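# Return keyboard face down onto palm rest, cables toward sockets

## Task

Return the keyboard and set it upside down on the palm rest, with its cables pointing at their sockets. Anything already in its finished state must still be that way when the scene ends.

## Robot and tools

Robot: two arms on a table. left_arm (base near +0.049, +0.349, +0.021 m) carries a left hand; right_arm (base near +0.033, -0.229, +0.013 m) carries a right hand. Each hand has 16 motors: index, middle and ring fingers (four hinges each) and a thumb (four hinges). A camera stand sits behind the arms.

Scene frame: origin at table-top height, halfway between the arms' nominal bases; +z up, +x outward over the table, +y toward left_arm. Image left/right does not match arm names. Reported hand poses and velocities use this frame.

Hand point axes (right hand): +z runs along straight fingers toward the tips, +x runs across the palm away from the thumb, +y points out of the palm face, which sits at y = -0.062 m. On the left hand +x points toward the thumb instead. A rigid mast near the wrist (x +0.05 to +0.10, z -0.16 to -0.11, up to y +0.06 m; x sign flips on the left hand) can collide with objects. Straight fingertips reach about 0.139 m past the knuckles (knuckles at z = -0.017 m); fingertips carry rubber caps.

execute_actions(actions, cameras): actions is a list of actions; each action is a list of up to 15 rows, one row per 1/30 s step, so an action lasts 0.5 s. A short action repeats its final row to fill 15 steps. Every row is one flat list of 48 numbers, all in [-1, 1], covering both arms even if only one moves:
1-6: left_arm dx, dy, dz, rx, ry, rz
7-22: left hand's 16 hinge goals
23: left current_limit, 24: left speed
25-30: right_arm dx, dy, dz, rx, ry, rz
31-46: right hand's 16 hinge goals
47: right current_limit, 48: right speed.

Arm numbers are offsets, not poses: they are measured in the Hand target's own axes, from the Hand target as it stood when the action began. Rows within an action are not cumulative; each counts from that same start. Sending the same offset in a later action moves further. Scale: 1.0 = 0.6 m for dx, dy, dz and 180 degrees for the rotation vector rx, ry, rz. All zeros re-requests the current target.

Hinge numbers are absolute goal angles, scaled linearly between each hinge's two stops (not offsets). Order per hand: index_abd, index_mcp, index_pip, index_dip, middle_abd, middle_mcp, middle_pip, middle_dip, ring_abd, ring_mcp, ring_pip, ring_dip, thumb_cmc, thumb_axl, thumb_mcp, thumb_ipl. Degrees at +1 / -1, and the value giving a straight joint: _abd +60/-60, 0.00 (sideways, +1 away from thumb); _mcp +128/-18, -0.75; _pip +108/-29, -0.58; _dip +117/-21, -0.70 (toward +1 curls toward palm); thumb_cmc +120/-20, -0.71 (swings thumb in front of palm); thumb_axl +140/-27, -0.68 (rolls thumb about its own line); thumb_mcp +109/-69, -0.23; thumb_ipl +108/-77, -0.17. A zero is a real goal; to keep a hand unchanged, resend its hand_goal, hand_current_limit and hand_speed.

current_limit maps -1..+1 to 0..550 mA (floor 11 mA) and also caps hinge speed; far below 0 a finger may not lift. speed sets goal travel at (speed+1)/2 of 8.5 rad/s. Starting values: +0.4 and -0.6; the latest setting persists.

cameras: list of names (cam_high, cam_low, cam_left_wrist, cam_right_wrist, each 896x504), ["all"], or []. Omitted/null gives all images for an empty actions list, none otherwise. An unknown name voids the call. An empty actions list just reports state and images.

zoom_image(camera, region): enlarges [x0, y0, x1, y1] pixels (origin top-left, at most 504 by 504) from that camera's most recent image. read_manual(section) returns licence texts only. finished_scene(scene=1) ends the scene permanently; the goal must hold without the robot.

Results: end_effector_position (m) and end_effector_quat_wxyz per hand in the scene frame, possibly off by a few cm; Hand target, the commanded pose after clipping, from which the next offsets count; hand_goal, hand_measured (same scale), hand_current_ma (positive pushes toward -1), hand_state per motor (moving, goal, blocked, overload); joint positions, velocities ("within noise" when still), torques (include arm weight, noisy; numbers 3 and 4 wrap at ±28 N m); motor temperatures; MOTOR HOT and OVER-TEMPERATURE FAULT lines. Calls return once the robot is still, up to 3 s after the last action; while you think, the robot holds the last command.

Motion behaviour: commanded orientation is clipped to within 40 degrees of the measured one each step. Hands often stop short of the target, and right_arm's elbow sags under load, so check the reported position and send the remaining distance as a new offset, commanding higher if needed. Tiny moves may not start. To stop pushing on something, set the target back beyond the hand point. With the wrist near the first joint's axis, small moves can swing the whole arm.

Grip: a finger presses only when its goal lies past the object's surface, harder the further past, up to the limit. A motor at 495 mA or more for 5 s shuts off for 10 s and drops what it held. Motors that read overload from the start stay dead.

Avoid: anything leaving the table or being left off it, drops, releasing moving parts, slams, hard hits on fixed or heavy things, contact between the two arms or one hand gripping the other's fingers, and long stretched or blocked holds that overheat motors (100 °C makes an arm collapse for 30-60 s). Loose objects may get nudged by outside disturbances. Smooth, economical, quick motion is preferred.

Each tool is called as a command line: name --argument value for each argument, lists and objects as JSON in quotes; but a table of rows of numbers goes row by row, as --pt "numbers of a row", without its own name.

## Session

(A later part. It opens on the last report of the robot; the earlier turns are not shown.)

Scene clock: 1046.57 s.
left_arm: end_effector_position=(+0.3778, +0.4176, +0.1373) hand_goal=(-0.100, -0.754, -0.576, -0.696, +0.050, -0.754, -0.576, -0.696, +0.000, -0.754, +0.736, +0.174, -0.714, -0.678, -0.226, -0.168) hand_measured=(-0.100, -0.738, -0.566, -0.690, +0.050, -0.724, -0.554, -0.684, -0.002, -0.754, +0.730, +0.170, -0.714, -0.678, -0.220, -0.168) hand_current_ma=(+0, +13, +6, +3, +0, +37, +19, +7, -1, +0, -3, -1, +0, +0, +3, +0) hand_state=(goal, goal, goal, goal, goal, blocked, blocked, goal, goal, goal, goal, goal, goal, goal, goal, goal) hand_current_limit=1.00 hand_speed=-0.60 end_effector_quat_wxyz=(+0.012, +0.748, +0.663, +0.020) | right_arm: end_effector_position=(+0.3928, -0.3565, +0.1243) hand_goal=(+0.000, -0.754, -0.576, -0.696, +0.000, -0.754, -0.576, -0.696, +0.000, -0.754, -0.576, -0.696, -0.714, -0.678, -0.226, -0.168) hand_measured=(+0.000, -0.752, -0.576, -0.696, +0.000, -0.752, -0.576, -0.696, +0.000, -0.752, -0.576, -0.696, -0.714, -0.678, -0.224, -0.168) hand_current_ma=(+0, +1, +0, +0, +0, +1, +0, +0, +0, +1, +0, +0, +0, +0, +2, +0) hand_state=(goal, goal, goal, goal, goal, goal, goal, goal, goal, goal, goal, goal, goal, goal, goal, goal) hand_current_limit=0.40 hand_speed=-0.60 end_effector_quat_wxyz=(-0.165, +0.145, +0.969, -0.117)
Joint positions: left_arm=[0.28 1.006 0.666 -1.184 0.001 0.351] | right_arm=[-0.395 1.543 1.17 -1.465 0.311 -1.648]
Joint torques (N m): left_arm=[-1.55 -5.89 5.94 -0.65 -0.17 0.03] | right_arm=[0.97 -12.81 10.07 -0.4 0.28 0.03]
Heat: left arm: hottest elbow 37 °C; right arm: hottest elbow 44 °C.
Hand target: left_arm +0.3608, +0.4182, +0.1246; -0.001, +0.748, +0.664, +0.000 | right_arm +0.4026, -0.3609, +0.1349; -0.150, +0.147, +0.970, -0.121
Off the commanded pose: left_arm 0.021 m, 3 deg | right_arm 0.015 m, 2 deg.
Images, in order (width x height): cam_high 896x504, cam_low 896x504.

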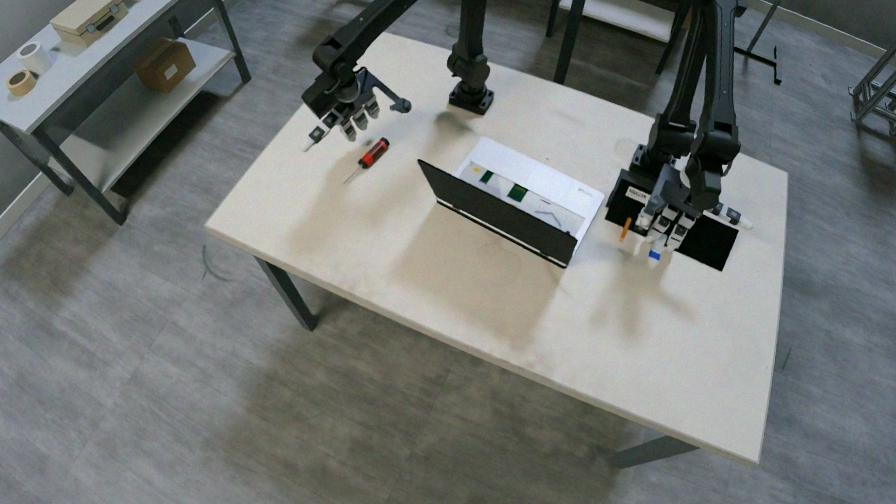

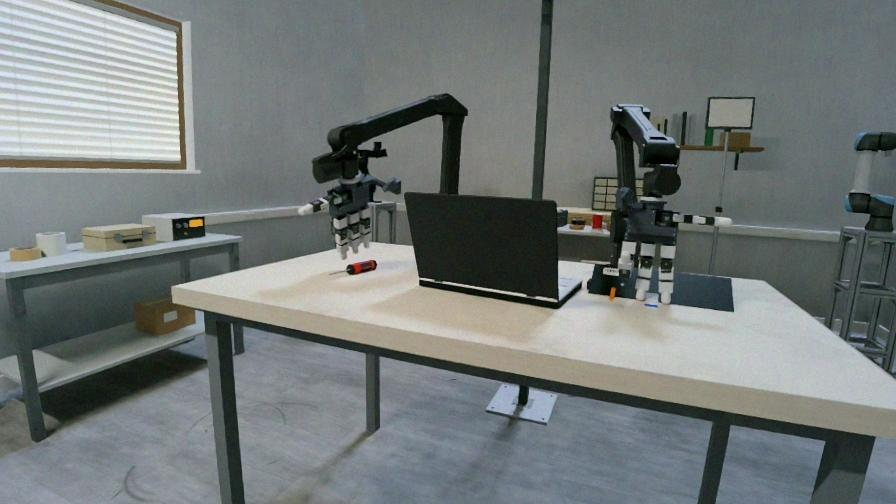

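execute_actions --actions '[[[-0.003,-0.033,0,0,0,0,-0.1,-0.754,-0.576,-0.696,0.05,-0.754,-0.576,-0.696,0,-0.754,0.737,0.174,-0.714,-0.678,-0.226,-0.168,1.0,-0.6,0,0,0,0,0,0,0,-0.754,-0.576,-0.696,0,-0.754,-0.576,-0.696,0,-0.754,-0.576,-0.696,-0.714,-0.678,-0.226,-0.168,0.4,-0.6]]]' --cameras '["cam_high","cam_low"]'

zoom_image --camera "cam_high" --region '[580, 160, 730, 300]'

zoom_image --camera "cam_low" --region '[560, 230, 760, 350]'

Scene clock: 1056.73 s.
left_arm: end_effector_position=(+0.3583, +0.4191, +0.1377) hand_goal=(-0.100, -0.754, -0.576, -0.696, +0.050, -0.754, -0.576, -0.696, +0.000, -0.754, +0.736, +0.174, -0.714, -0.678, -0.226, -0.168) hand_measured=(-0.100, -0.738, -0.566, -0.690, +0.050, -0.722, -0.554, -0.684, -0.002, -0.754, +0.730, +0.170, -0.714, -0.678, -0.220, -0.168) hand_current_ma=(+0, +13, +6, +3, +0, +41, +21, +8, -1, +0, -3, -1, +0, +0, +3, +0) hand_state=(goal, goal, goal, goal, goal, blocked, blocked, goal, goal, goal, goal, goal, goal, goal, goal, goal) hand_current_limit=1.00 hand_speed=-0.60 end_effector_quat_wxyz=(+0.012, +0.748, +0.664, +0.021) | right_arm: end_effector_position=(+0.3928, -0.3565, +0.1243) hand_goal=(+0.000, -0.754, -0.576, -0.696, +0.000, -0.754, -0.576, -0.696, +0.000, -0.754, -0.576, -0.696, -0.714, -0.678, -0.226, -0.168) hand_measured=(+0.000, -0.752, -0.576, -0.696, +0.000, -0.752, -0.576, -0.696, +0.000, -0.752, -0.576, -0.696, -0.714, -0.678, -0.224, -0.168) hand_current_ma=(+0, +1, +0, +0, +0, +1, +0, +0, +0, +1, +0, +0, +0, +0, +2, +0) hand_state=(goal, goal, goal, goal, goal, goal, goal, goal, goal, goal, goal, goal, goal, goal, goal, goal) hand_current_limit=0.40 hand_speed=-0.60 end_effector_quat_wxyz=(-0.165, +0.145, +0.969, -0.117)
Joint positions: left_arm=[0.306 0.941 0.63 -1.211 0.002 0.375] | right_arm=[-0.395 1.543 1.17 -1.465 0.311 -1.648]
Joint torques (N m): left_arm=[-1.44 -5.19 6.08 -0.68 -0.18 0.09] | right_arm=[1.03 -12.69 10.04 -0.4 0.28 0.03]
Heat: left arm: hottest elbow 37 °C; right arm: hottest elbow 45 °C.
Hand target: left_arm +0.3411, +0.4188, +0.1247; -0.001, +0.748, +0.664, +0.000 | right_arm +0.4026, -0.3609, +0.1349; -0.150, +0.147, +0.970, -0.121
Off the commanded pose: left_arm 0.022 m, 3 deg | right_arm 0.015 m, 2 deg.
Images, in order (width x height): cam_high 896x504, cam_low 896x504.

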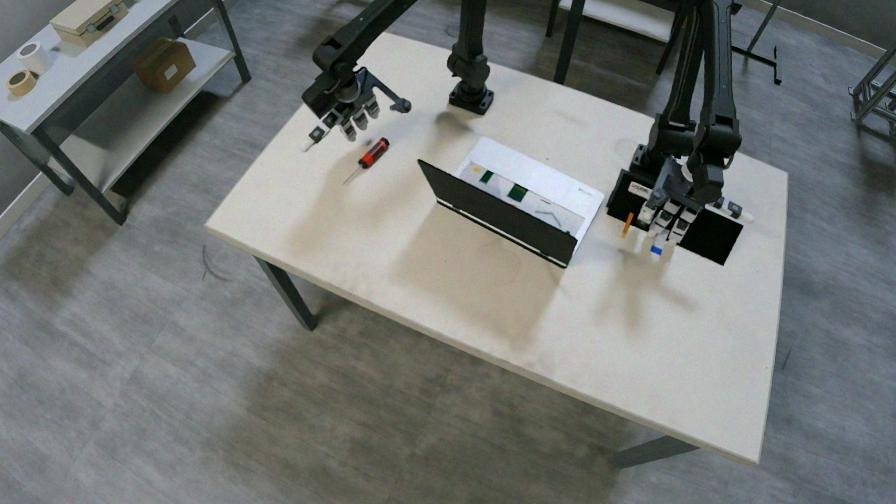

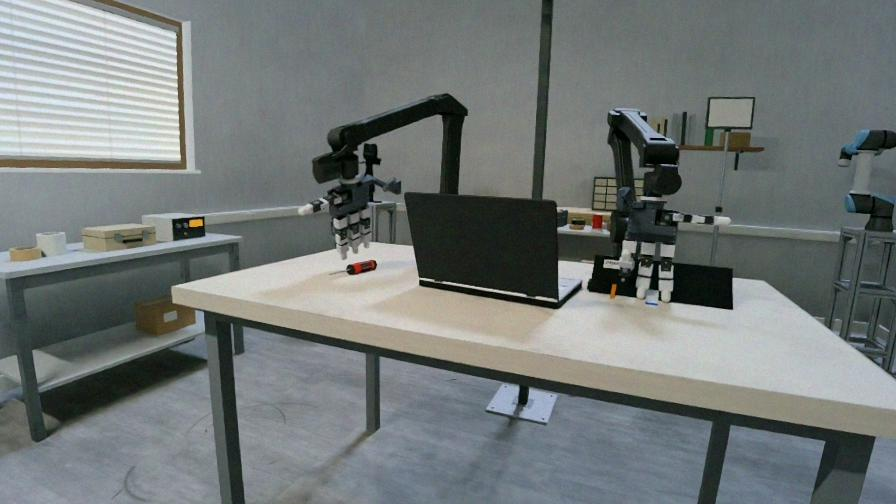

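Scaled by 3.360 from the camera's 896x504 image, which has a finer 1280x720 frame.

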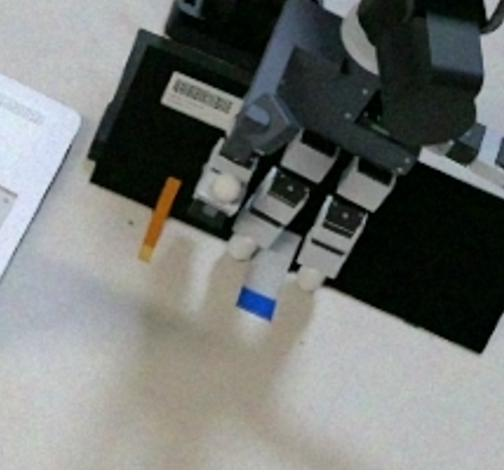

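Scaled by 2.520 from the camera's 896x504 image, which has a finer 1280x720 frame.

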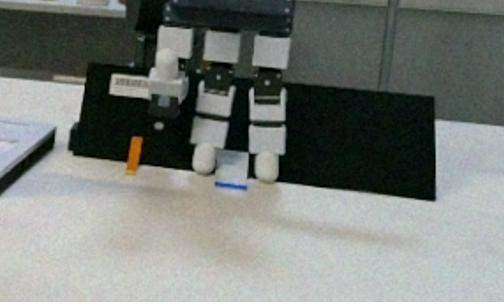

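execute_actions --actions '[[[-0.002,-0.022,0,0,0,0,-0.1,-0.754,-0.576,-0.696,0.05,-0.754,-0.576,-0.696,0,-0.754,0.737,0.174,-0.714,-0.678,-0.226,-0.168,1.0,-0.6,0,0,0,0,0,0,0,-0.754,-0.576,-0.696,0,-0.754,-0.576,-0.696,0,-0.754,-0.576,-0.696,-0.714,-0.678,-0.226,-0.168,0.4,-0.6]]]' --cameras '["cam_high","cam_low","cam_left_wrist"]'

zoom_image --camera "cam_high" --region '[580, 160, 730, 300]'

zoom_image --camera "cam_low" --region '[560, 230, 760, 350]'

Scene clock: 1096.37 s.
left_arm: end_effector_position=(+0.3478, +0.4207, +0.1396) hand_goal=(-0.100, -0.754, -0.576, -0.696, +0.050, -0.754, -0.576, -0.696, +0.000, -0.754, +0.736, +0.174, -0.714, -0.678, -0.226, -0.168) hand_measured=(-0.102, -0.738, -0.566, -0.690, +0.046, -0.716, -0.550, -0.682, -0.002, -0.754, +0.730, +0.170, -0.714, -0.678, -0.220, -0.168) hand_current_ma=(+0, +13, +6, +3, -1, +53, +28, +10, -1, +0, -3, -1, +0, +0, +3, +0) hand_state=(goal, goal, goal, goal, goal, blocked, blocked, goal, goal, goal, goal, goal, goal, goal, goal, goal) hand_current_limit=1.00 hand_speed=-0.60 end_effector_quat_wxyz=(+0.014, +0.747, +0.664, +0.026) | right_arm: end_effector_position=(+0.3928, -0.3565, +0.1243) hand_goal=(+0.000, -0.754, -0.576, -0.696, +0.000, -0.754, -0.576, -0.696, +0.000, -0.754, -0.576, -0.696, -0.714, -0.678, -0.226, -0.168) hand_measured=(+0.000, -0.752, -0.576, -0.696, +0.000, -0.752, -0.576, -0.696, +0.000, -0.752, -0.576, -0.696, -0.714, -0.678, -0.224, -0.168) hand_current_ma=(+0, +1, +0, +0, +0, +1, +0, +0, +0, +1, +0, +0, +0, +0, +2, +0) hand_state=(goal, goal, goal, goal, goal, goal, goal, goal, goal, goal, goal, goal, goal, goal, goal, goal) hand_current_limit=0.40 hand_speed=-0.60 end_effector_quat_wxyz=(-0.165, +0.145, +0.969, -0.117)
Joint positions: left_arm=[0.325 0.898 0.61 -1.223 0.002 0.393] | right_arm=[-0.395 1.543 1.17 -1.465 0.311 -1.648]
Joint torques (N m): left_arm=[-1.49 -4.66 5.97 -1.13 -0.19 0.1] | right_arm=[0.97 -12.81 10.06 -0.4 0.28 0.03]
Heat: left arm: hottest elbow 37 °C; right arm: hottest elbow 45 °C.
Hand target: left_arm +0.3278, +0.4191, +0.1246; -0.001, +0.748, +0.664, +0.000 | right_arm +0.4026, -0.3609, +0.1349; -0.150, +0.147, +0.970, -0.121
Off the commanded pose: left_arm 0.025 m, 3 deg | right_arm 0.015 m, 2 deg.
camera_calibration:
cam_left_wrist: T_world_to_cam=[[-0.708654, -0.705205, 0.0222742, 0.495806], [-0.425276, 0.452121, 0.784045, -0.212357], [-0.562983, 0.546144, -0.620304, 0.169641], [0, 0, 0, 1]] pos_world=[0.35655, 0.353008, 0.260682]
Images, in order (width x height): cam_high 896x504, cam_low 896x504, cam_left_wrist 896x504.

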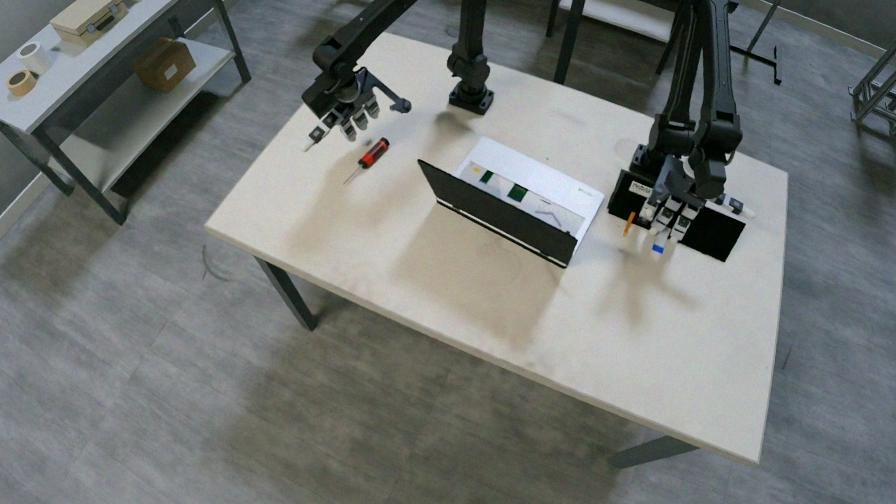

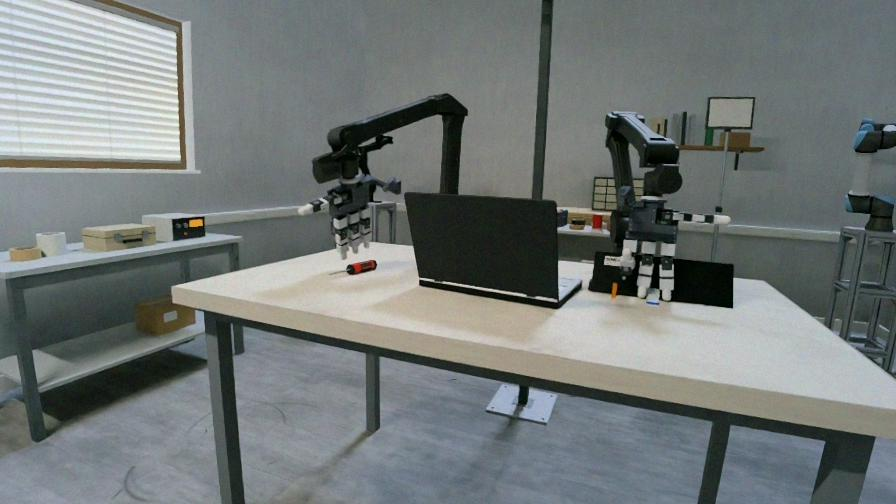

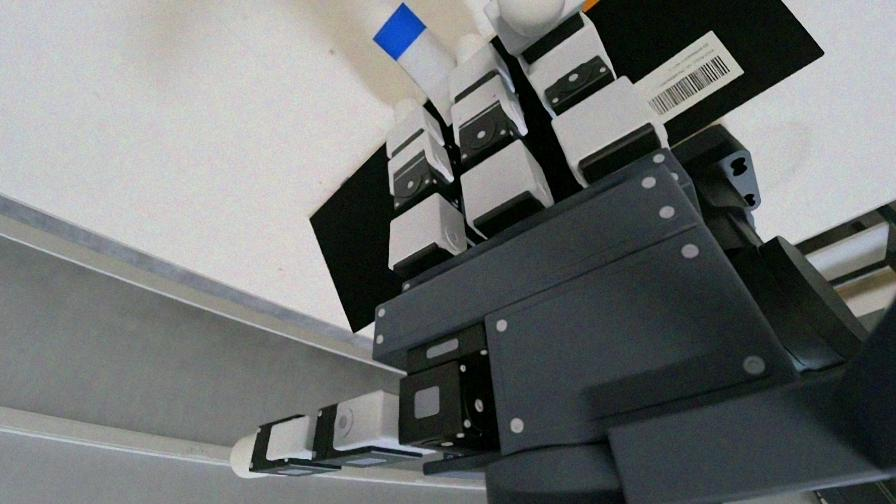

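Scaled by 3.360 from the camera's 896x504 image, which has a finer 1280x720 frame.

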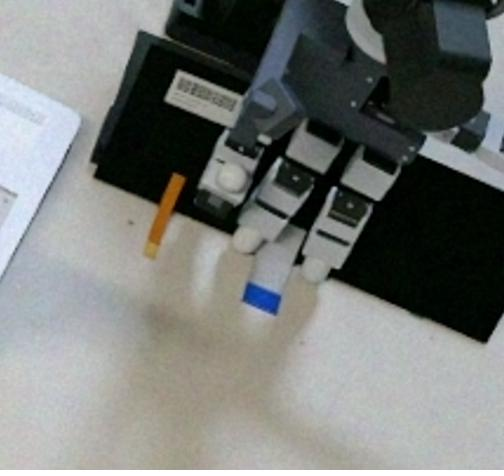

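Scaled by 2.520 from the camera's 896x504 image, which has a finer 1280x720 frame.

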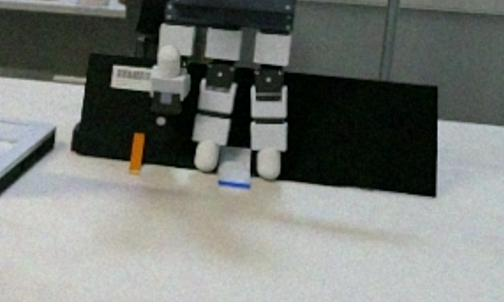

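execute_actions --actions '[[[-0.002,-0.022,0,0,0,0,-0.1,-0.754,-0.576,-0.696,0.05,-0.754,-0.576,-0.696,0,-0.754,0.737,0.174,-0.714,-0.678,-0.226,-0.168,1.0,-0.6,0,0,0,0,0,0,0,-0.754,-0.576,-0.696,0,-0.754,-0.576,-0.696,0,-0.754,-0.576,-0.696,-0.714,-0.678,-0.226,-0.168,0.4,-0.6]]]' --cameras '["cam_high","cam_low","cam_left_wrist"]'

zoom_image --camera "cam_high" --region '[580, 160, 730, 300]'

zoom_image --camera "cam_low" --region '[560, 230, 760, 350]'

Scene clock: 1105.93 s.
left_arm: end_effector_position=(+0.3395, +0.4232, +0.1453) hand_goal=(-0.100, -0.754, -0.576, -0.696, +0.050, -0.754, -0.576, -0.696, +0.000, -0.754, +0.736, +0.174, -0.714, -0.678, -0.226, -0.168) hand_measured=(-0.104, -0.734, -0.564, -0.690, +0.038, -0.706, -0.542, -0.678, -0.002, -0.754, +0.730, +0.170, -0.714, -0.678, -0.220, -0.168) hand_current_ma=(-1, +18, +7, +3, -6, +77, +41, +16, -1, +0, -3, -1, +0, +0, +3, +0) hand_state=(goal, goal, goal, goal, goal, blocked, blocked, goal, goal, goal, goal, goal, goal, goal, goal, goal) hand_current_limit=1.00 hand_speed=-0.60 end_effector_quat_wxyz=(+0.018, +0.747, +0.664, +0.037) | right_arm: end_effector_position=(+0.3928, -0.3565, +0.1243) hand_goal=(+0.000, -0.754, -0.576, -0.696, +0.000, -0.754, -0.576, -0.696, +0.000, -0.754, -0.576, -0.696, -0.714, -0.678, -0.226, -0.168) hand_measured=(+0.000, -0.752, -0.576, -0.696, +0.000, -0.752, -0.576, -0.696, +0.000, -0.752, -0.576, -0.696, -0.714, -0.678, -0.224, -0.168) hand_current_ma=(+0, +1, +0, +0, +0, +1, +0, +0, +0, +1, +0, +0, +0, +0, +2, +0) hand_state=(goal, goal, goal, goal, goal, goal, goal, goal, goal, goal, goal, goal, goal, goal, goal, goal) hand_current_limit=0.40 hand_speed=-0.60 end_effector_quat_wxyz=(-0.165, +0.145, +0.969, -0.117)
Joint positions: left_arm=[0.347 0.85 0.596 -1.235 0.002 0.415] | right_arm=[-0.395 1.543 1.17 -1.465 0.311 -1.648]
Joint torques (N m): left_arm=[-1.44 -3.55 5.57 -1.44 -0.16 0.1] | right_arm=[1.14 -12.75 10.04 -0.39 0.28 0.03]
Heat: left arm: hottest elbow 37 °C; right arm: hottest elbow 45 °C.
Hand target: left_arm +0.3144, +0.4195, +0.1246; -0.001, +0.748, +0.664, +0.000 | right_arm +0.4026, -0.3609, +0.1349; -0.150, +0.147, +0.970, -0.121
Off the commanded pose: left_arm 0.033 m, 5 deg | right_arm 0.015 m, 2 deg.
camera_calibration:
cam_left_wrist: T_world_to_cam=[[-0.708622, -0.705585, 0.0021134, 0.494679], [-0.441692, 0.445926, 0.778497, -0.21246], [-0.550238, 0.550727, -0.627644, 0.162077], [0, 0, 0, 1]] pos_world=[0.34588, 0.354519, 0.266081]
Images, in order (width x height): cam_high 896x504, cam_low 896x504, cam_left_wrist 896x504.

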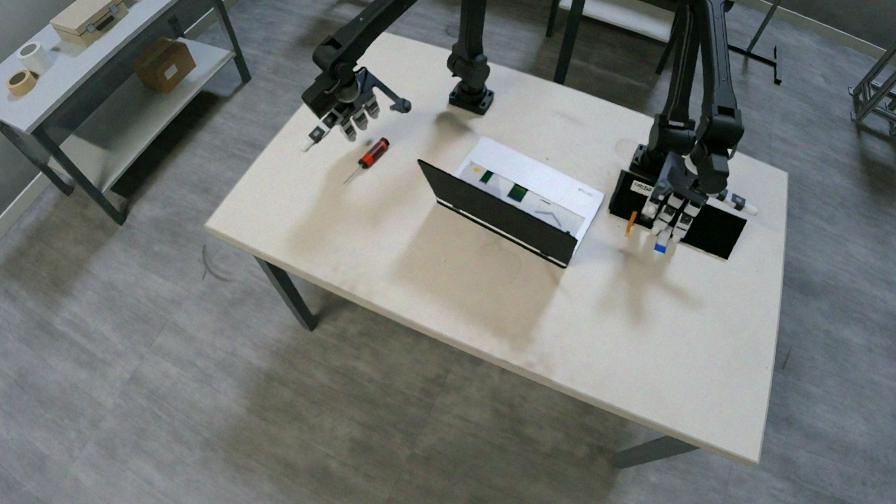

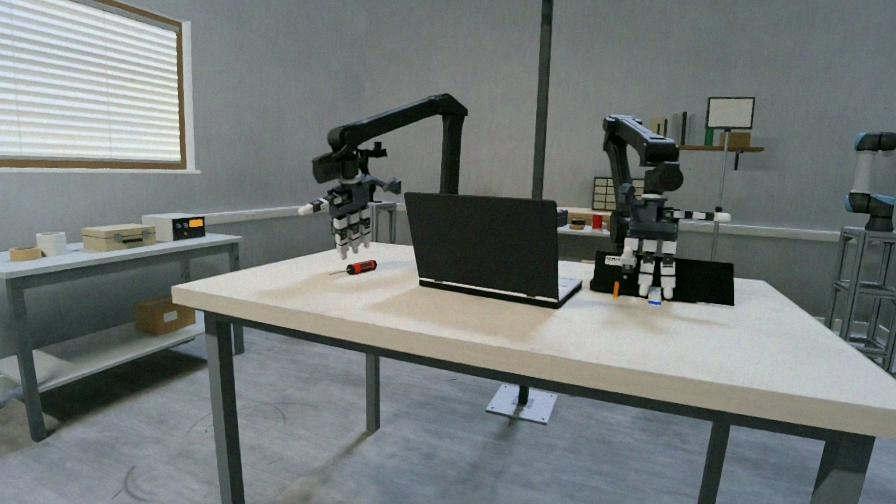

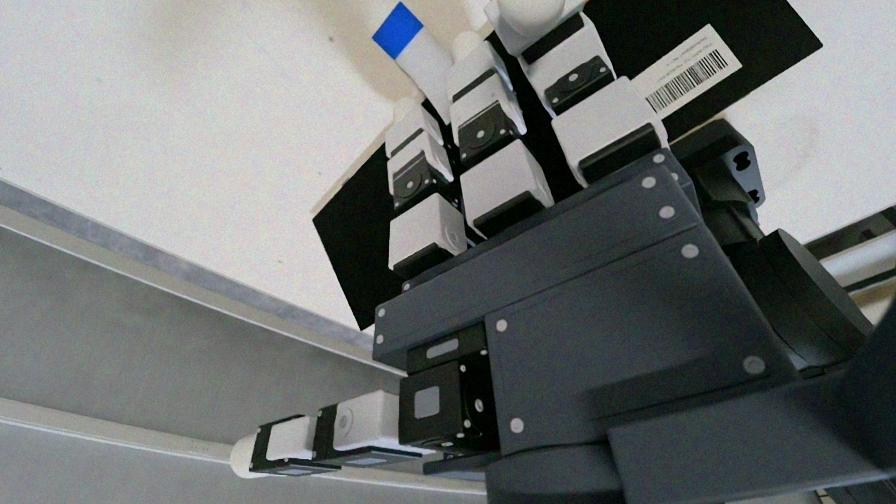

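Scaled by 3.360 from the camera's 896x504 image, which has a finer 1280x720 frame.

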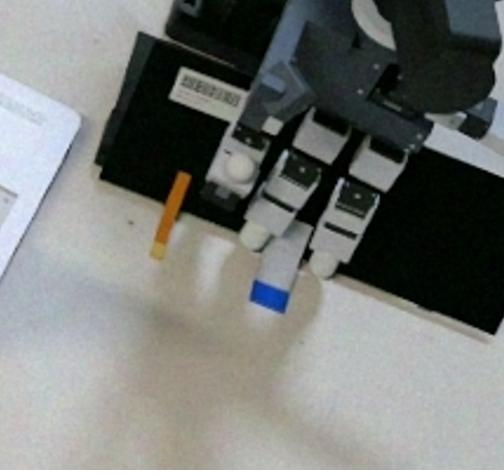

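Scaled by 2.520 from the camera's 896x504 image, which has a finer 1280x720 frame.

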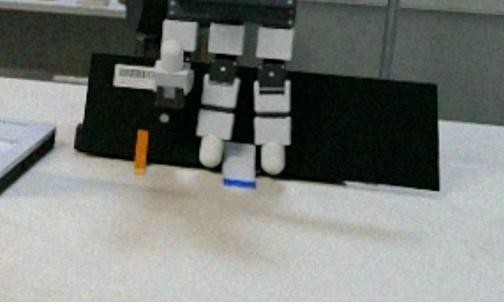

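zoom_image --camera "cam_high" --region '[600, 150, 760, 270]'

zoom_image --camera "cam_low" --region '[580, 240, 740, 310]'

zoom_image --camera "cam_left_wrist" --region '[500, 0, 896, 300]'

Scaled by 3.150 from the camera's 896x504 image, which has a finer 1280x720 frame.

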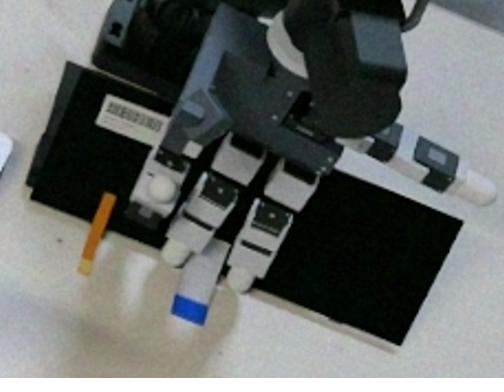

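Scaled by 3.150 from the camera's 896x504 image, which has a finer 1280x720 frame.

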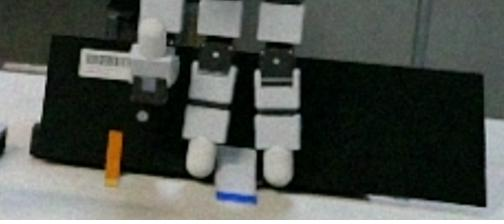

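Scaled by 1.273 from the camera's 896x504 image, which has a finer 1280x720 frame.

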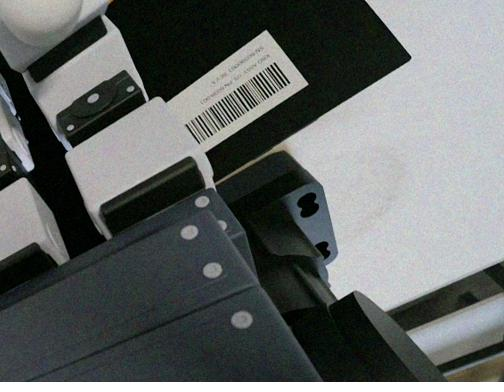

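execute_actions --actions '[[[0.0004,0.004,-0.02,0,0,0,-0.1,-0.754,-0.576,-0.696,0.05,-0.754,-0.576,-0.696,0,-0.754,0.737,0.174,-0.714,-0.678,-0.226,-0.168,1.0,-0.6,0,0,0,0,0,0,0,-0.754,-0.576,-0.696,0,-0.754,-0.576,-0.696,0,-0.754,-0.576,-0.696,-0.714,-0.678,-0.226,-0.168,0.4,-0.6]]]' --cameras '["cam_high","cam_low","cam_left_wrist"]'

zoom_image --camera "cam_low" --region '[580, 240, 740, 310]'

Scene clock: 1160.67 s.
left_arm: end_effector_position=(+0.3356, +0.4219, +0.1464) hand_goal=(-0.100, -0.754, -0.576, -0.696, +0.050, -0.754, -0.576, -0.696, +0.000, -0.754, +0.736, +0.174, -0.714, -0.678, -0.226, -0.168) hand_measured=(-0.114, -0.726, -0.558, -0.688, +0.028, -0.698, -0.536, -0.674, -0.002, -0.752, +0.730, +0.170, -0.714, -0.678, -0.220, -0.168) hand_current_ma=(-9, +34, +14, +5, -17, +101, +55, +21, -1, +1, -3, -1, +0, +0, +3, +0) hand_state=(goal, blocked, goal, goal, blocked, blocked, blocked, blocked, goal, goal, goal, goal, goal, goal, goal, goal) hand_current_limit=1.00 hand_speed=-0.60 end_effector_quat_wxyz=(+0.017, +0.747, +0.664, +0.034) | right_arm: end_effector_position=(+0.3928, -0.3565, +0.1243) hand_goal=(+0.000, -0.754, -0.576, -0.696, +0.000, -0.754, -0.576, -0.696, +0.000, -0.754, -0.576, -0.696, -0.714, -0.678, -0.226, -0.168) hand_measured=(+0.000, -0.752, -0.576, -0.696, +0.000, -0.752, -0.576, -0.696, +0.000, -0.752, -0.576, -0.696, -0.714, -0.678, -0.224, -0.168) hand_current_ma=(+0, +1, +0, +0, +0, +1, +0, +0, +0, +1, +0, +0, +0, +0, +2, +0) hand_state=(goal, goal, goal, goal, goal, goal, goal, goal, goal, goal, goal, goal, goal, goal, goal, goal) hand_current_limit=0.40 hand_speed=-0.60 end_effector_quat_wxyz=(-0.165, +0.145, +0.969, -0.117)
Joint positions: left_arm=[0.347 0.839 0.596 -1.253 0.002 0.415] | right_arm=[-0.395 1.543 1.17 -1.465 0.311 -1.648]
Joint torques (N m): left_arm=[-1.79 -3.49 8.01 -2.17 -0.18 0.06] | right_arm=[1.03 -12.75 10.06 -0.39 0.27 0.03]
Heat: left arm: hottest elbow 37 °C; right arm: hottest elbow 45 °C.
Hand target: left_arm +0.3169, +0.4194, +0.1366; -0.001, +0.748, +0.664, +0.000 | right_arm +0.4026, -0.3609, +0.1349; -0.150, +0.147, +0.970, -0.121
Off the commanded pose: left_arm 0.021 m, 4 deg | right_arm 0.015 m, 2 deg.
camera_calibration:
cam_left_wrist: T_world_to_cam=[[-0.709088, -0.705073, 0.00814075, 0.490061], [-0.436263, 0.447759, 0.780504, -0.217409], [-0.553958, 0.549894, -0.625098, 0.162505], [0, 0, 0, 1]] pos_world=[0.34267, 0.353516, 0.267281]
Images, in order (width x height): cam_high 896x504, cam_low 896x504, cam_left_wrist 896x504.

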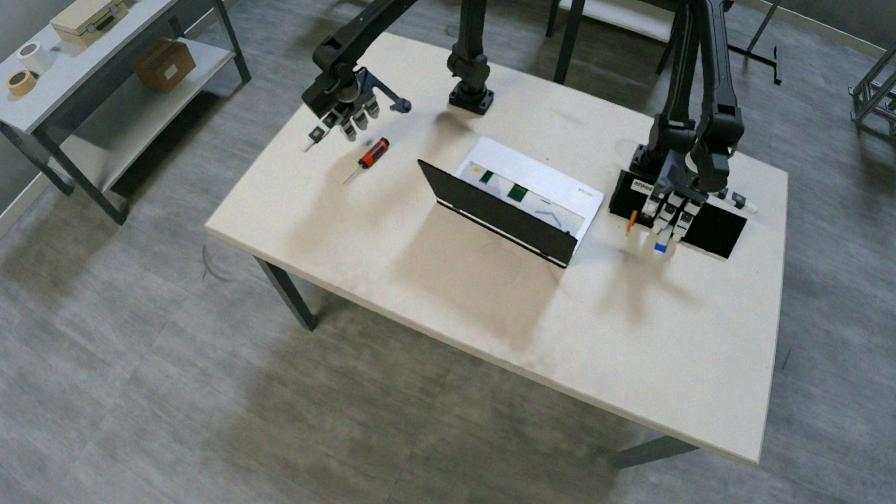

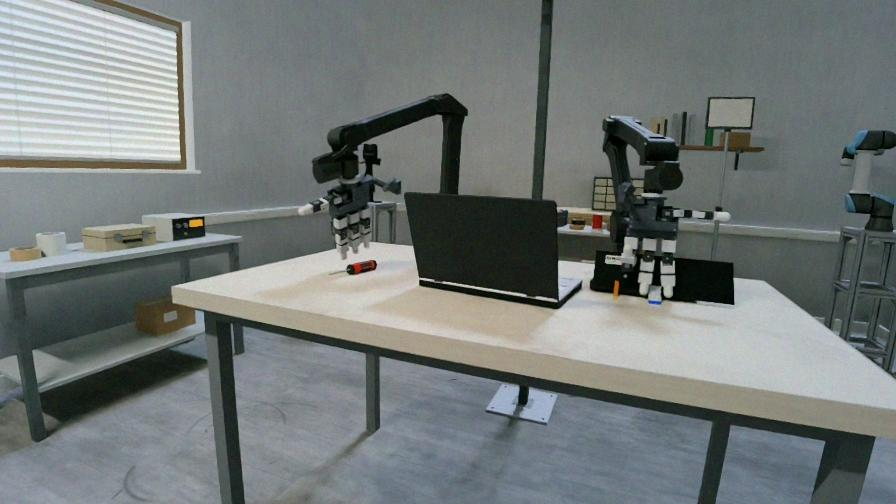

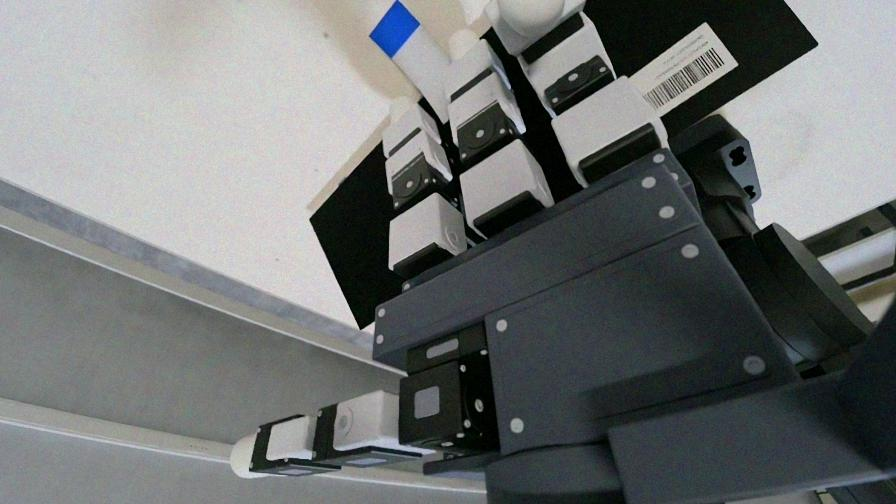

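Scaled by 3.150 from the camera's 896x504 image, which has a finer 1280x720 frame.

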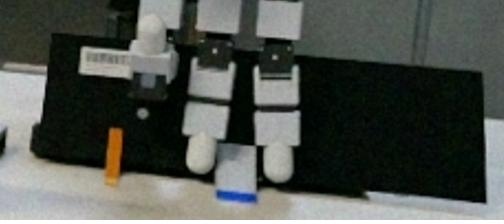

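zoom_image --camera "cam_low" --region '[670, 280, 750, 325]'

zoom_image --camera "cam_high" --region '[680, 200, 760, 270]'

zoom_image --camera "cam_left_wrist" --region '[280, 80, 500, 340]'

Scaled by 6.300 from the camera's 896x504 image, which has a finer 1280x720 frame.

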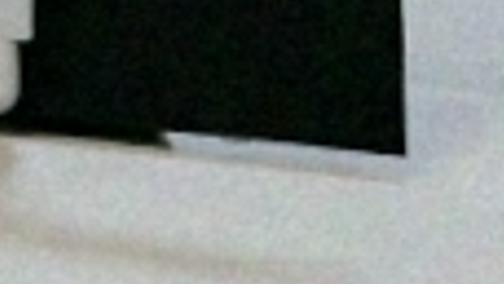

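Scaled by 6.300 from the camera's 896x504 image, which has a finer 1280x720 frame.

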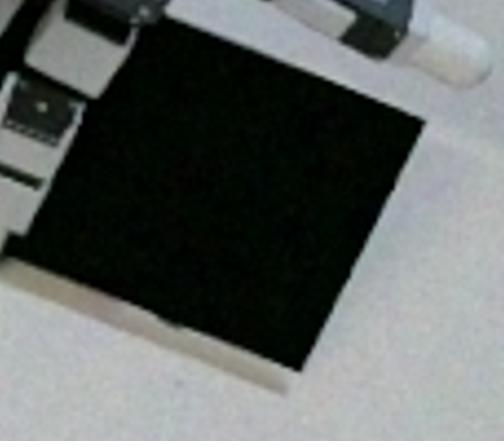

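Scaled by 1.938 from the camera's 896x504 image, which has a finer 1280x720 frame.

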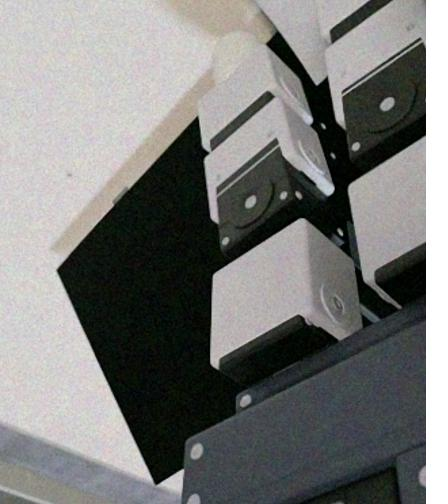

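execute_actions --actions '[[[0.0008,0.008,-0.02,0,0,0,-0.1,-0.754,-0.576,-0.696,0.05,-0.754,-0.576,-0.696,0,-0.754,0.737,0.174,-0.714,-0.678,-0.226,-0.168,1.0,-0.6,0,0,0,0,0,0,0,-0.754,-0.576,-0.696,0,-0.754,-0.576,-0.696,0,-0.754,-0.576,-0.696,-0.714,-0.678,-0.226,-0.168,0.4,-0.6]]]' --cameras '["cam_high","cam_low","cam_left_wrist"]'

zoom_image --camera "cam_low" --region '[580, 240, 740, 310]'

zoom_image --camera "cam_high" --region '[600, 150, 760, 270]'

Scene clock: 1221.00 s.
left_arm: end_effector_position=(+0.3322, +0.4212, +0.1519) hand_goal=(-0.100, -0.754, -0.576, -0.696, +0.050, -0.754, -0.576, -0.696, +0.000, -0.754, +0.736, +0.174, -0.714, -0.678, -0.226, -0.168) hand_measured=(-0.116, -0.724, -0.558, -0.686, +0.026, -0.696, -0.534, -0.674, -0.002, -0.750, +0.730, +0.170, -0.714, -0.678, -0.220, -0.168) hand_current_ma=(-10, +37, +15, +5, -18, +105, +57, +21, -1, +1, -3, -1, +0, +0, +3, +0) hand_state=(goal, blocked, goal, goal, blocked, blocked, blocked, blocked, goal, goal, goal, goal, goal, goal, goal, goal) hand_current_limit=1.00 hand_speed=-0.60 end_effector_quat_wxyz=(+0.011, +0.747, +0.664, +0.024) | right_arm: end_effector_position=(+0.3928, -0.3565, +0.1243) hand_goal=(+0.000, -0.754, -0.576, -0.696, +0.000, -0.754, -0.576, -0.696, +0.000, -0.754, -0.576, -0.696, -0.714, -0.678, -0.226, -0.168) hand_measured=(+0.000, -0.752, -0.576, -0.696, +0.000, -0.752, -0.576, -0.696, +0.000, -0.752, -0.576, -0.696, -0.714, -0.678, -0.224, -0.168) hand_current_ma=(+0, +1, +0, +0, +0, +1, +0, +0, +0, +1, +0, +0, +0, +0, +2, +0) hand_state=(goal, goal, goal, goal, goal, goal, goal, goal, goal, goal, goal, goal, goal, goal, goal, goal) hand_current_limit=0.40 hand_speed=-0.60 end_effector_quat_wxyz=(-0.165, +0.145, +0.969, -0.117)
Joint positions: left_arm=[0.347 0.839 0.617 -1.295 0 0.415] | right_arm=[-0.395 1.543 1.17 -1.465 0.311 -1.648]
Joint torques (N m): left_arm=[-2.37 -3.19 9.09 -1.73 -0.12 -0.01] | right_arm=[0.97 -12.86 10.07 -0.4 0.27 0.03]
Heat: left arm: hottest elbow 40 °C; right arm: hottest elbow 45 °C.
Hand target: left_arm +0.3218, +0.4193, +0.1486; -0.001, +0.748, +0.664, +0.000 | right_arm +0.4026, -0.3609, +0.1349; -0.150, +0.147, +0.970, -0.121
Off the commanded pose: left_arm 0.011 m, 3 deg | right_arm 0.015 m, 2 deg.
camera_calibration:
cam_left_wrist: T_world_to_cam=[[-0.70862, -0.705094, 0.0264691, 0.484198], [-0.419587, 0.451252, 0.787603, -0.230966], [-0.567278, 0.547005, -0.615614, 0.16859], [0, 0, 0, 1]] pos_world=[0.341839, 0.353409, 0.27288]
Images, in order (width x height): cam_high 896x504, cam_low 896x504, cam_left_wrist 896x504.

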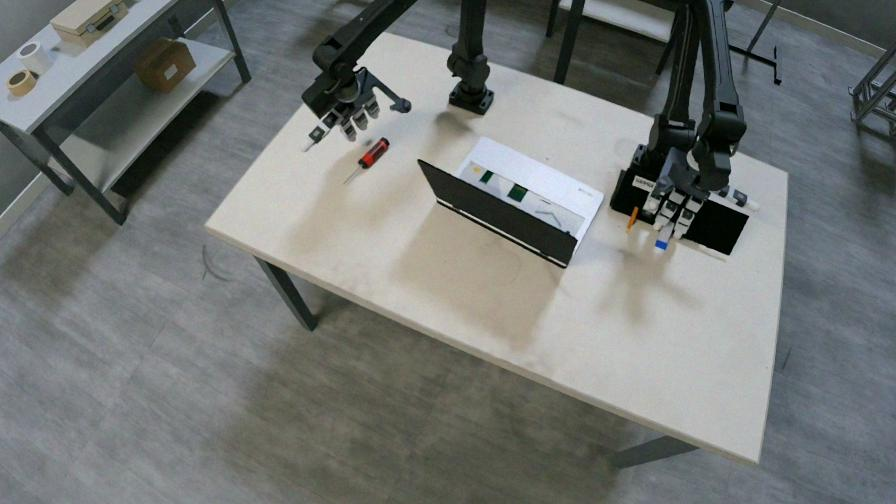

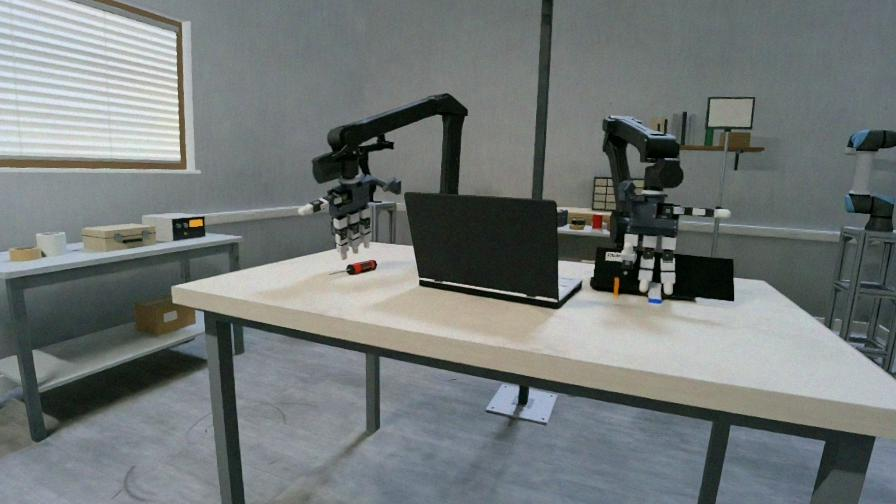

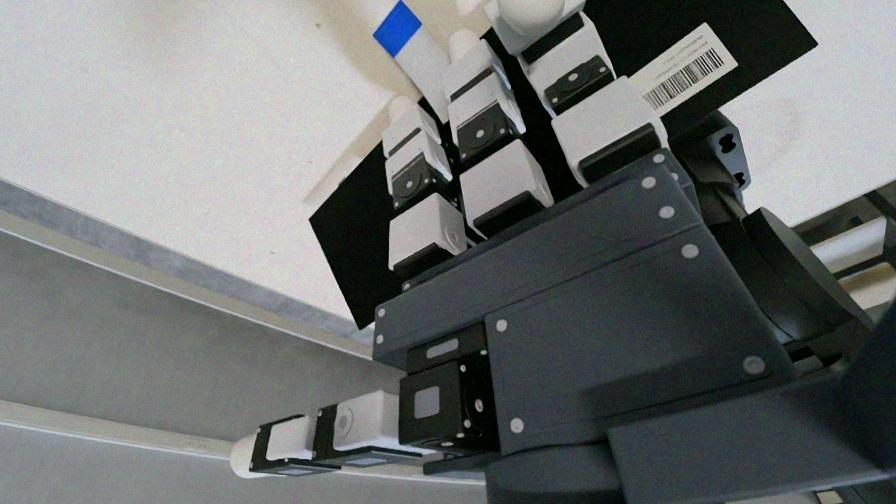

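Scaled by 3.150 from the camera's 896x504 image, which has a finer 1280x720 frame.

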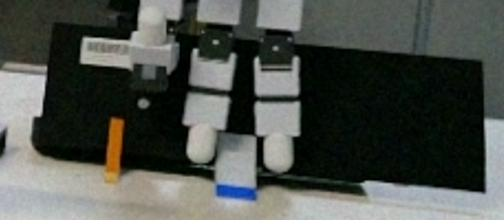

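Scaled by 3.150 from the camera's 896x504 image, which has a finer 1280x720 frame.

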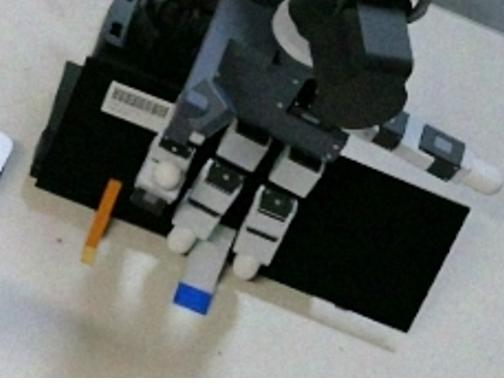

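zoom_image --camera "cam_high" --region '[600, 155, 660, 215]'

zoom_image --camera "cam_low" --region '[580, 240, 640, 300]'

zoom_image --camera "cam_left_wrist" --region '[580, 0, 896, 240]'

Scaled by 8.400 from the camera's 896x504 image, which has a finer 1280x720 frame.

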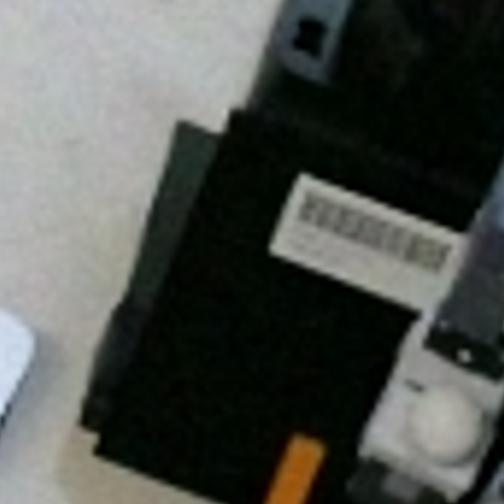

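Scaled by 8.400 from the camera's 896x504 image, which has a finer 1280x720 frame.

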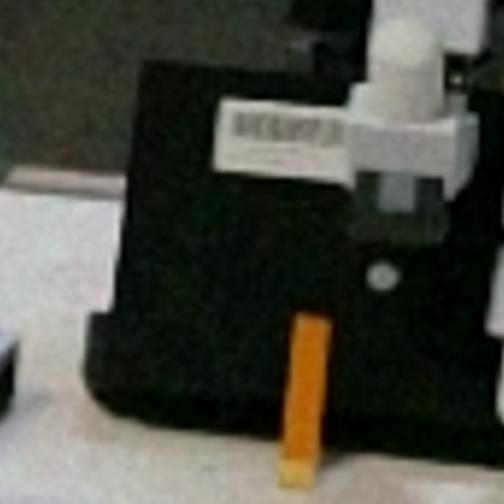

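Scaled by 1.595 from the camera's 896x504 image, which has a finer 1280x720 frame.

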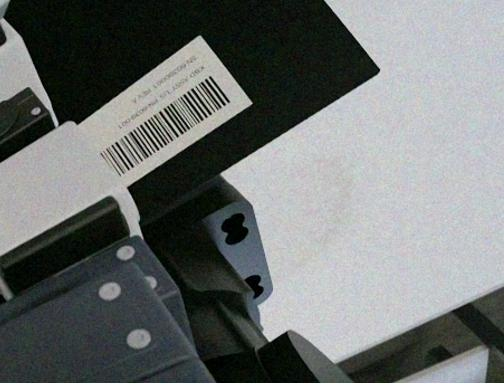

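execute_actions --actions '[[[0.003,0.025,0.014,0,0,0,-0.1,-0.754,-0.576,-0.696,0.05,-0.754,-0.576,-0.696,0,-0.754,0.737,0.174,-0.714,-0.678,-0.226,-0.168,1.0,-0.6,0,0,0,0,0,0,0,-0.754,-0.576,-0.696,0,-0.754,-0.576,-0.696,0,-0.754,-0.576,-0.696,-0.714,-0.678,-0.226,-0.168,0.4,-0.6]]]' --cameras '["cam_high","cam_low"]'

zoom_image --camera "cam_low" --region '[580, 240, 740, 310]'

zoom_image --camera "cam_high" --region '[600, 150, 760, 270]'

Scene clock: 1301.77 s.
left_arm: end_effector_position=(+0.3392, +0.4226, +0.1445) hand_goal=(-0.100, -0.754, -0.576, -0.696, +0.050, -0.754, -0.576, -0.696, +0.000, -0.754, +0.736, +0.174, -0.714, -0.678, -0.226, -0.168) hand_measured=(-0.116, -0.724, -0.558, -0.686, +0.026, -0.696, -0.534, -0.674, -0.002, -0.750, +0.730, +0.170, -0.714, -0.678, -0.220, -0.168) hand_current_ma=(-10, +37, +15, +5, -18, +105, +57, +21, -1, +1, -3, -1, +0, +0, +3, +0) hand_state=(goal, blocked, goal, goal, blocked, blocked, blocked, blocked, goal, goal, goal, goal, goal, goal, goal, goal) hand_current_limit=1.00 hand_speed=-0.60 end_effector_quat_wxyz=(+0.008, +0.748, +0.663, +0.017) | right_arm: end_effector_position=(+0.3928, -0.3565, +0.1243) hand_goal=(+0.000, -0.754, -0.576, -0.696, +0.000, -0.754, -0.576, -0.696, +0.000, -0.754, -0.576, -0.696, -0.714, -0.678, -0.226, -0.168) hand_measured=(+0.000, -0.752, -0.576, -0.696, +0.000, -0.752, -0.576, -0.696, +0.000, -0.752, -0.576, -0.696, -0.714, -0.678, -0.224, -0.168) hand_current_ma=(+0, +1, +0, +0, +0, +1, +0, +0, +0, +1, +0, +0, +0, +0, +2, +0) hand_state=(goal, goal, goal, goal, goal, goal, goal, goal, goal, goal, goal, goal, goal, goal, goal, goal) hand_current_limit=0.40 hand_speed=-0.60 end_effector_quat_wxyz=(-0.165, +0.145, +0.969, -0.117)
Joint positions: left_arm=[0.344 0.882 0.621 -1.272 0 0.415] | right_arm=[-0.395 1.543 1.17 -1.465 0.311 -1.648]
Joint torques (N m): left_arm=[-4.13 -2.61 8.96 -0.57 -0.14 -0.23] | right_arm=[1.03 -12.75 10.06 -0.42 0.27 0.03]
Heat: left arm: hottest elbow 41 °C; right arm: hottest elbow 46 °C.
Hand target: left_arm +0.3369, +0.4194, +0.1402; -0.001, +0.748, +0.664, +0.000 | right_arm +0.4026, -0.3609, +0.1349; -0.150, +0.147, +0.970, -0.121
Off the commanded pose: left_arm 0.006 m, 2 deg | right_arm 0.015 m, 2 deg.
Images, in order (width x height): cam_high 896x504, cam_low 896x504.

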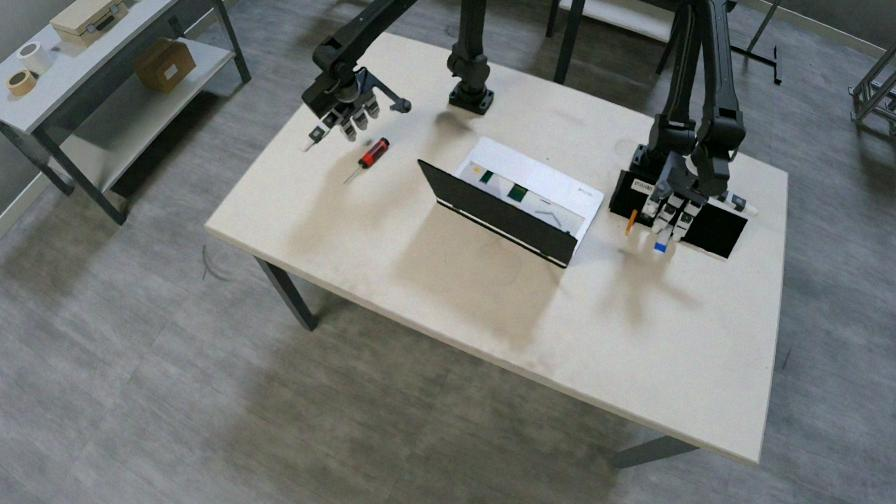

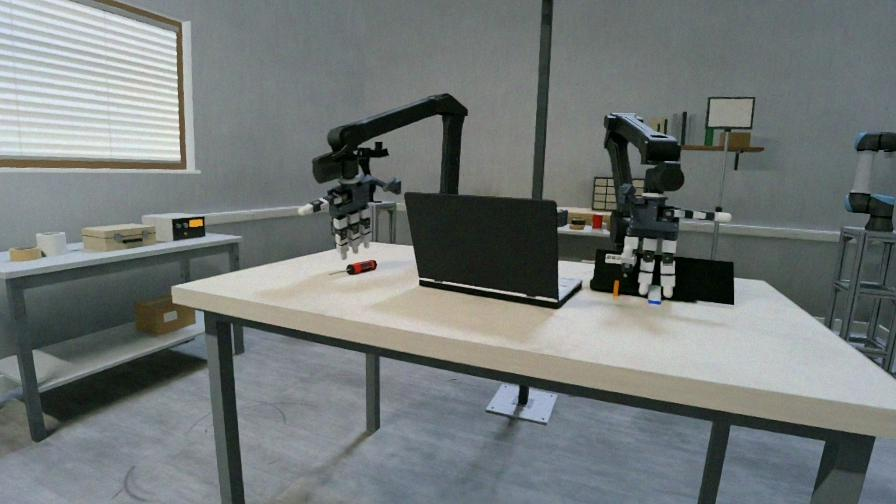

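Scaled by 3.150 from the camera's 896x504 image, which has a finer 1280x720 frame.

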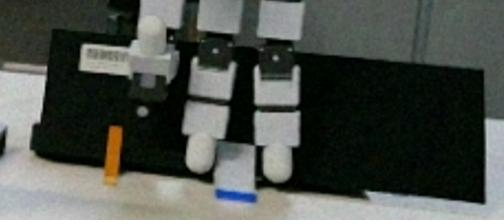

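Scaled by 3.150 from the camera's 896x504 image, which has a finer 1280x720 frame.

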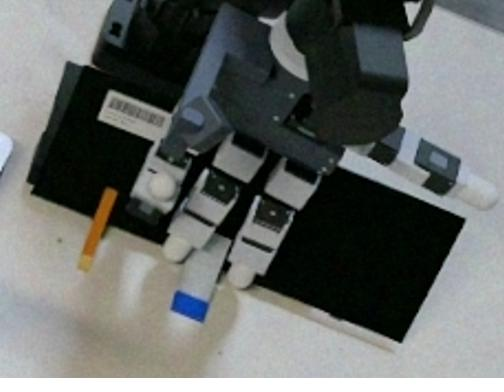

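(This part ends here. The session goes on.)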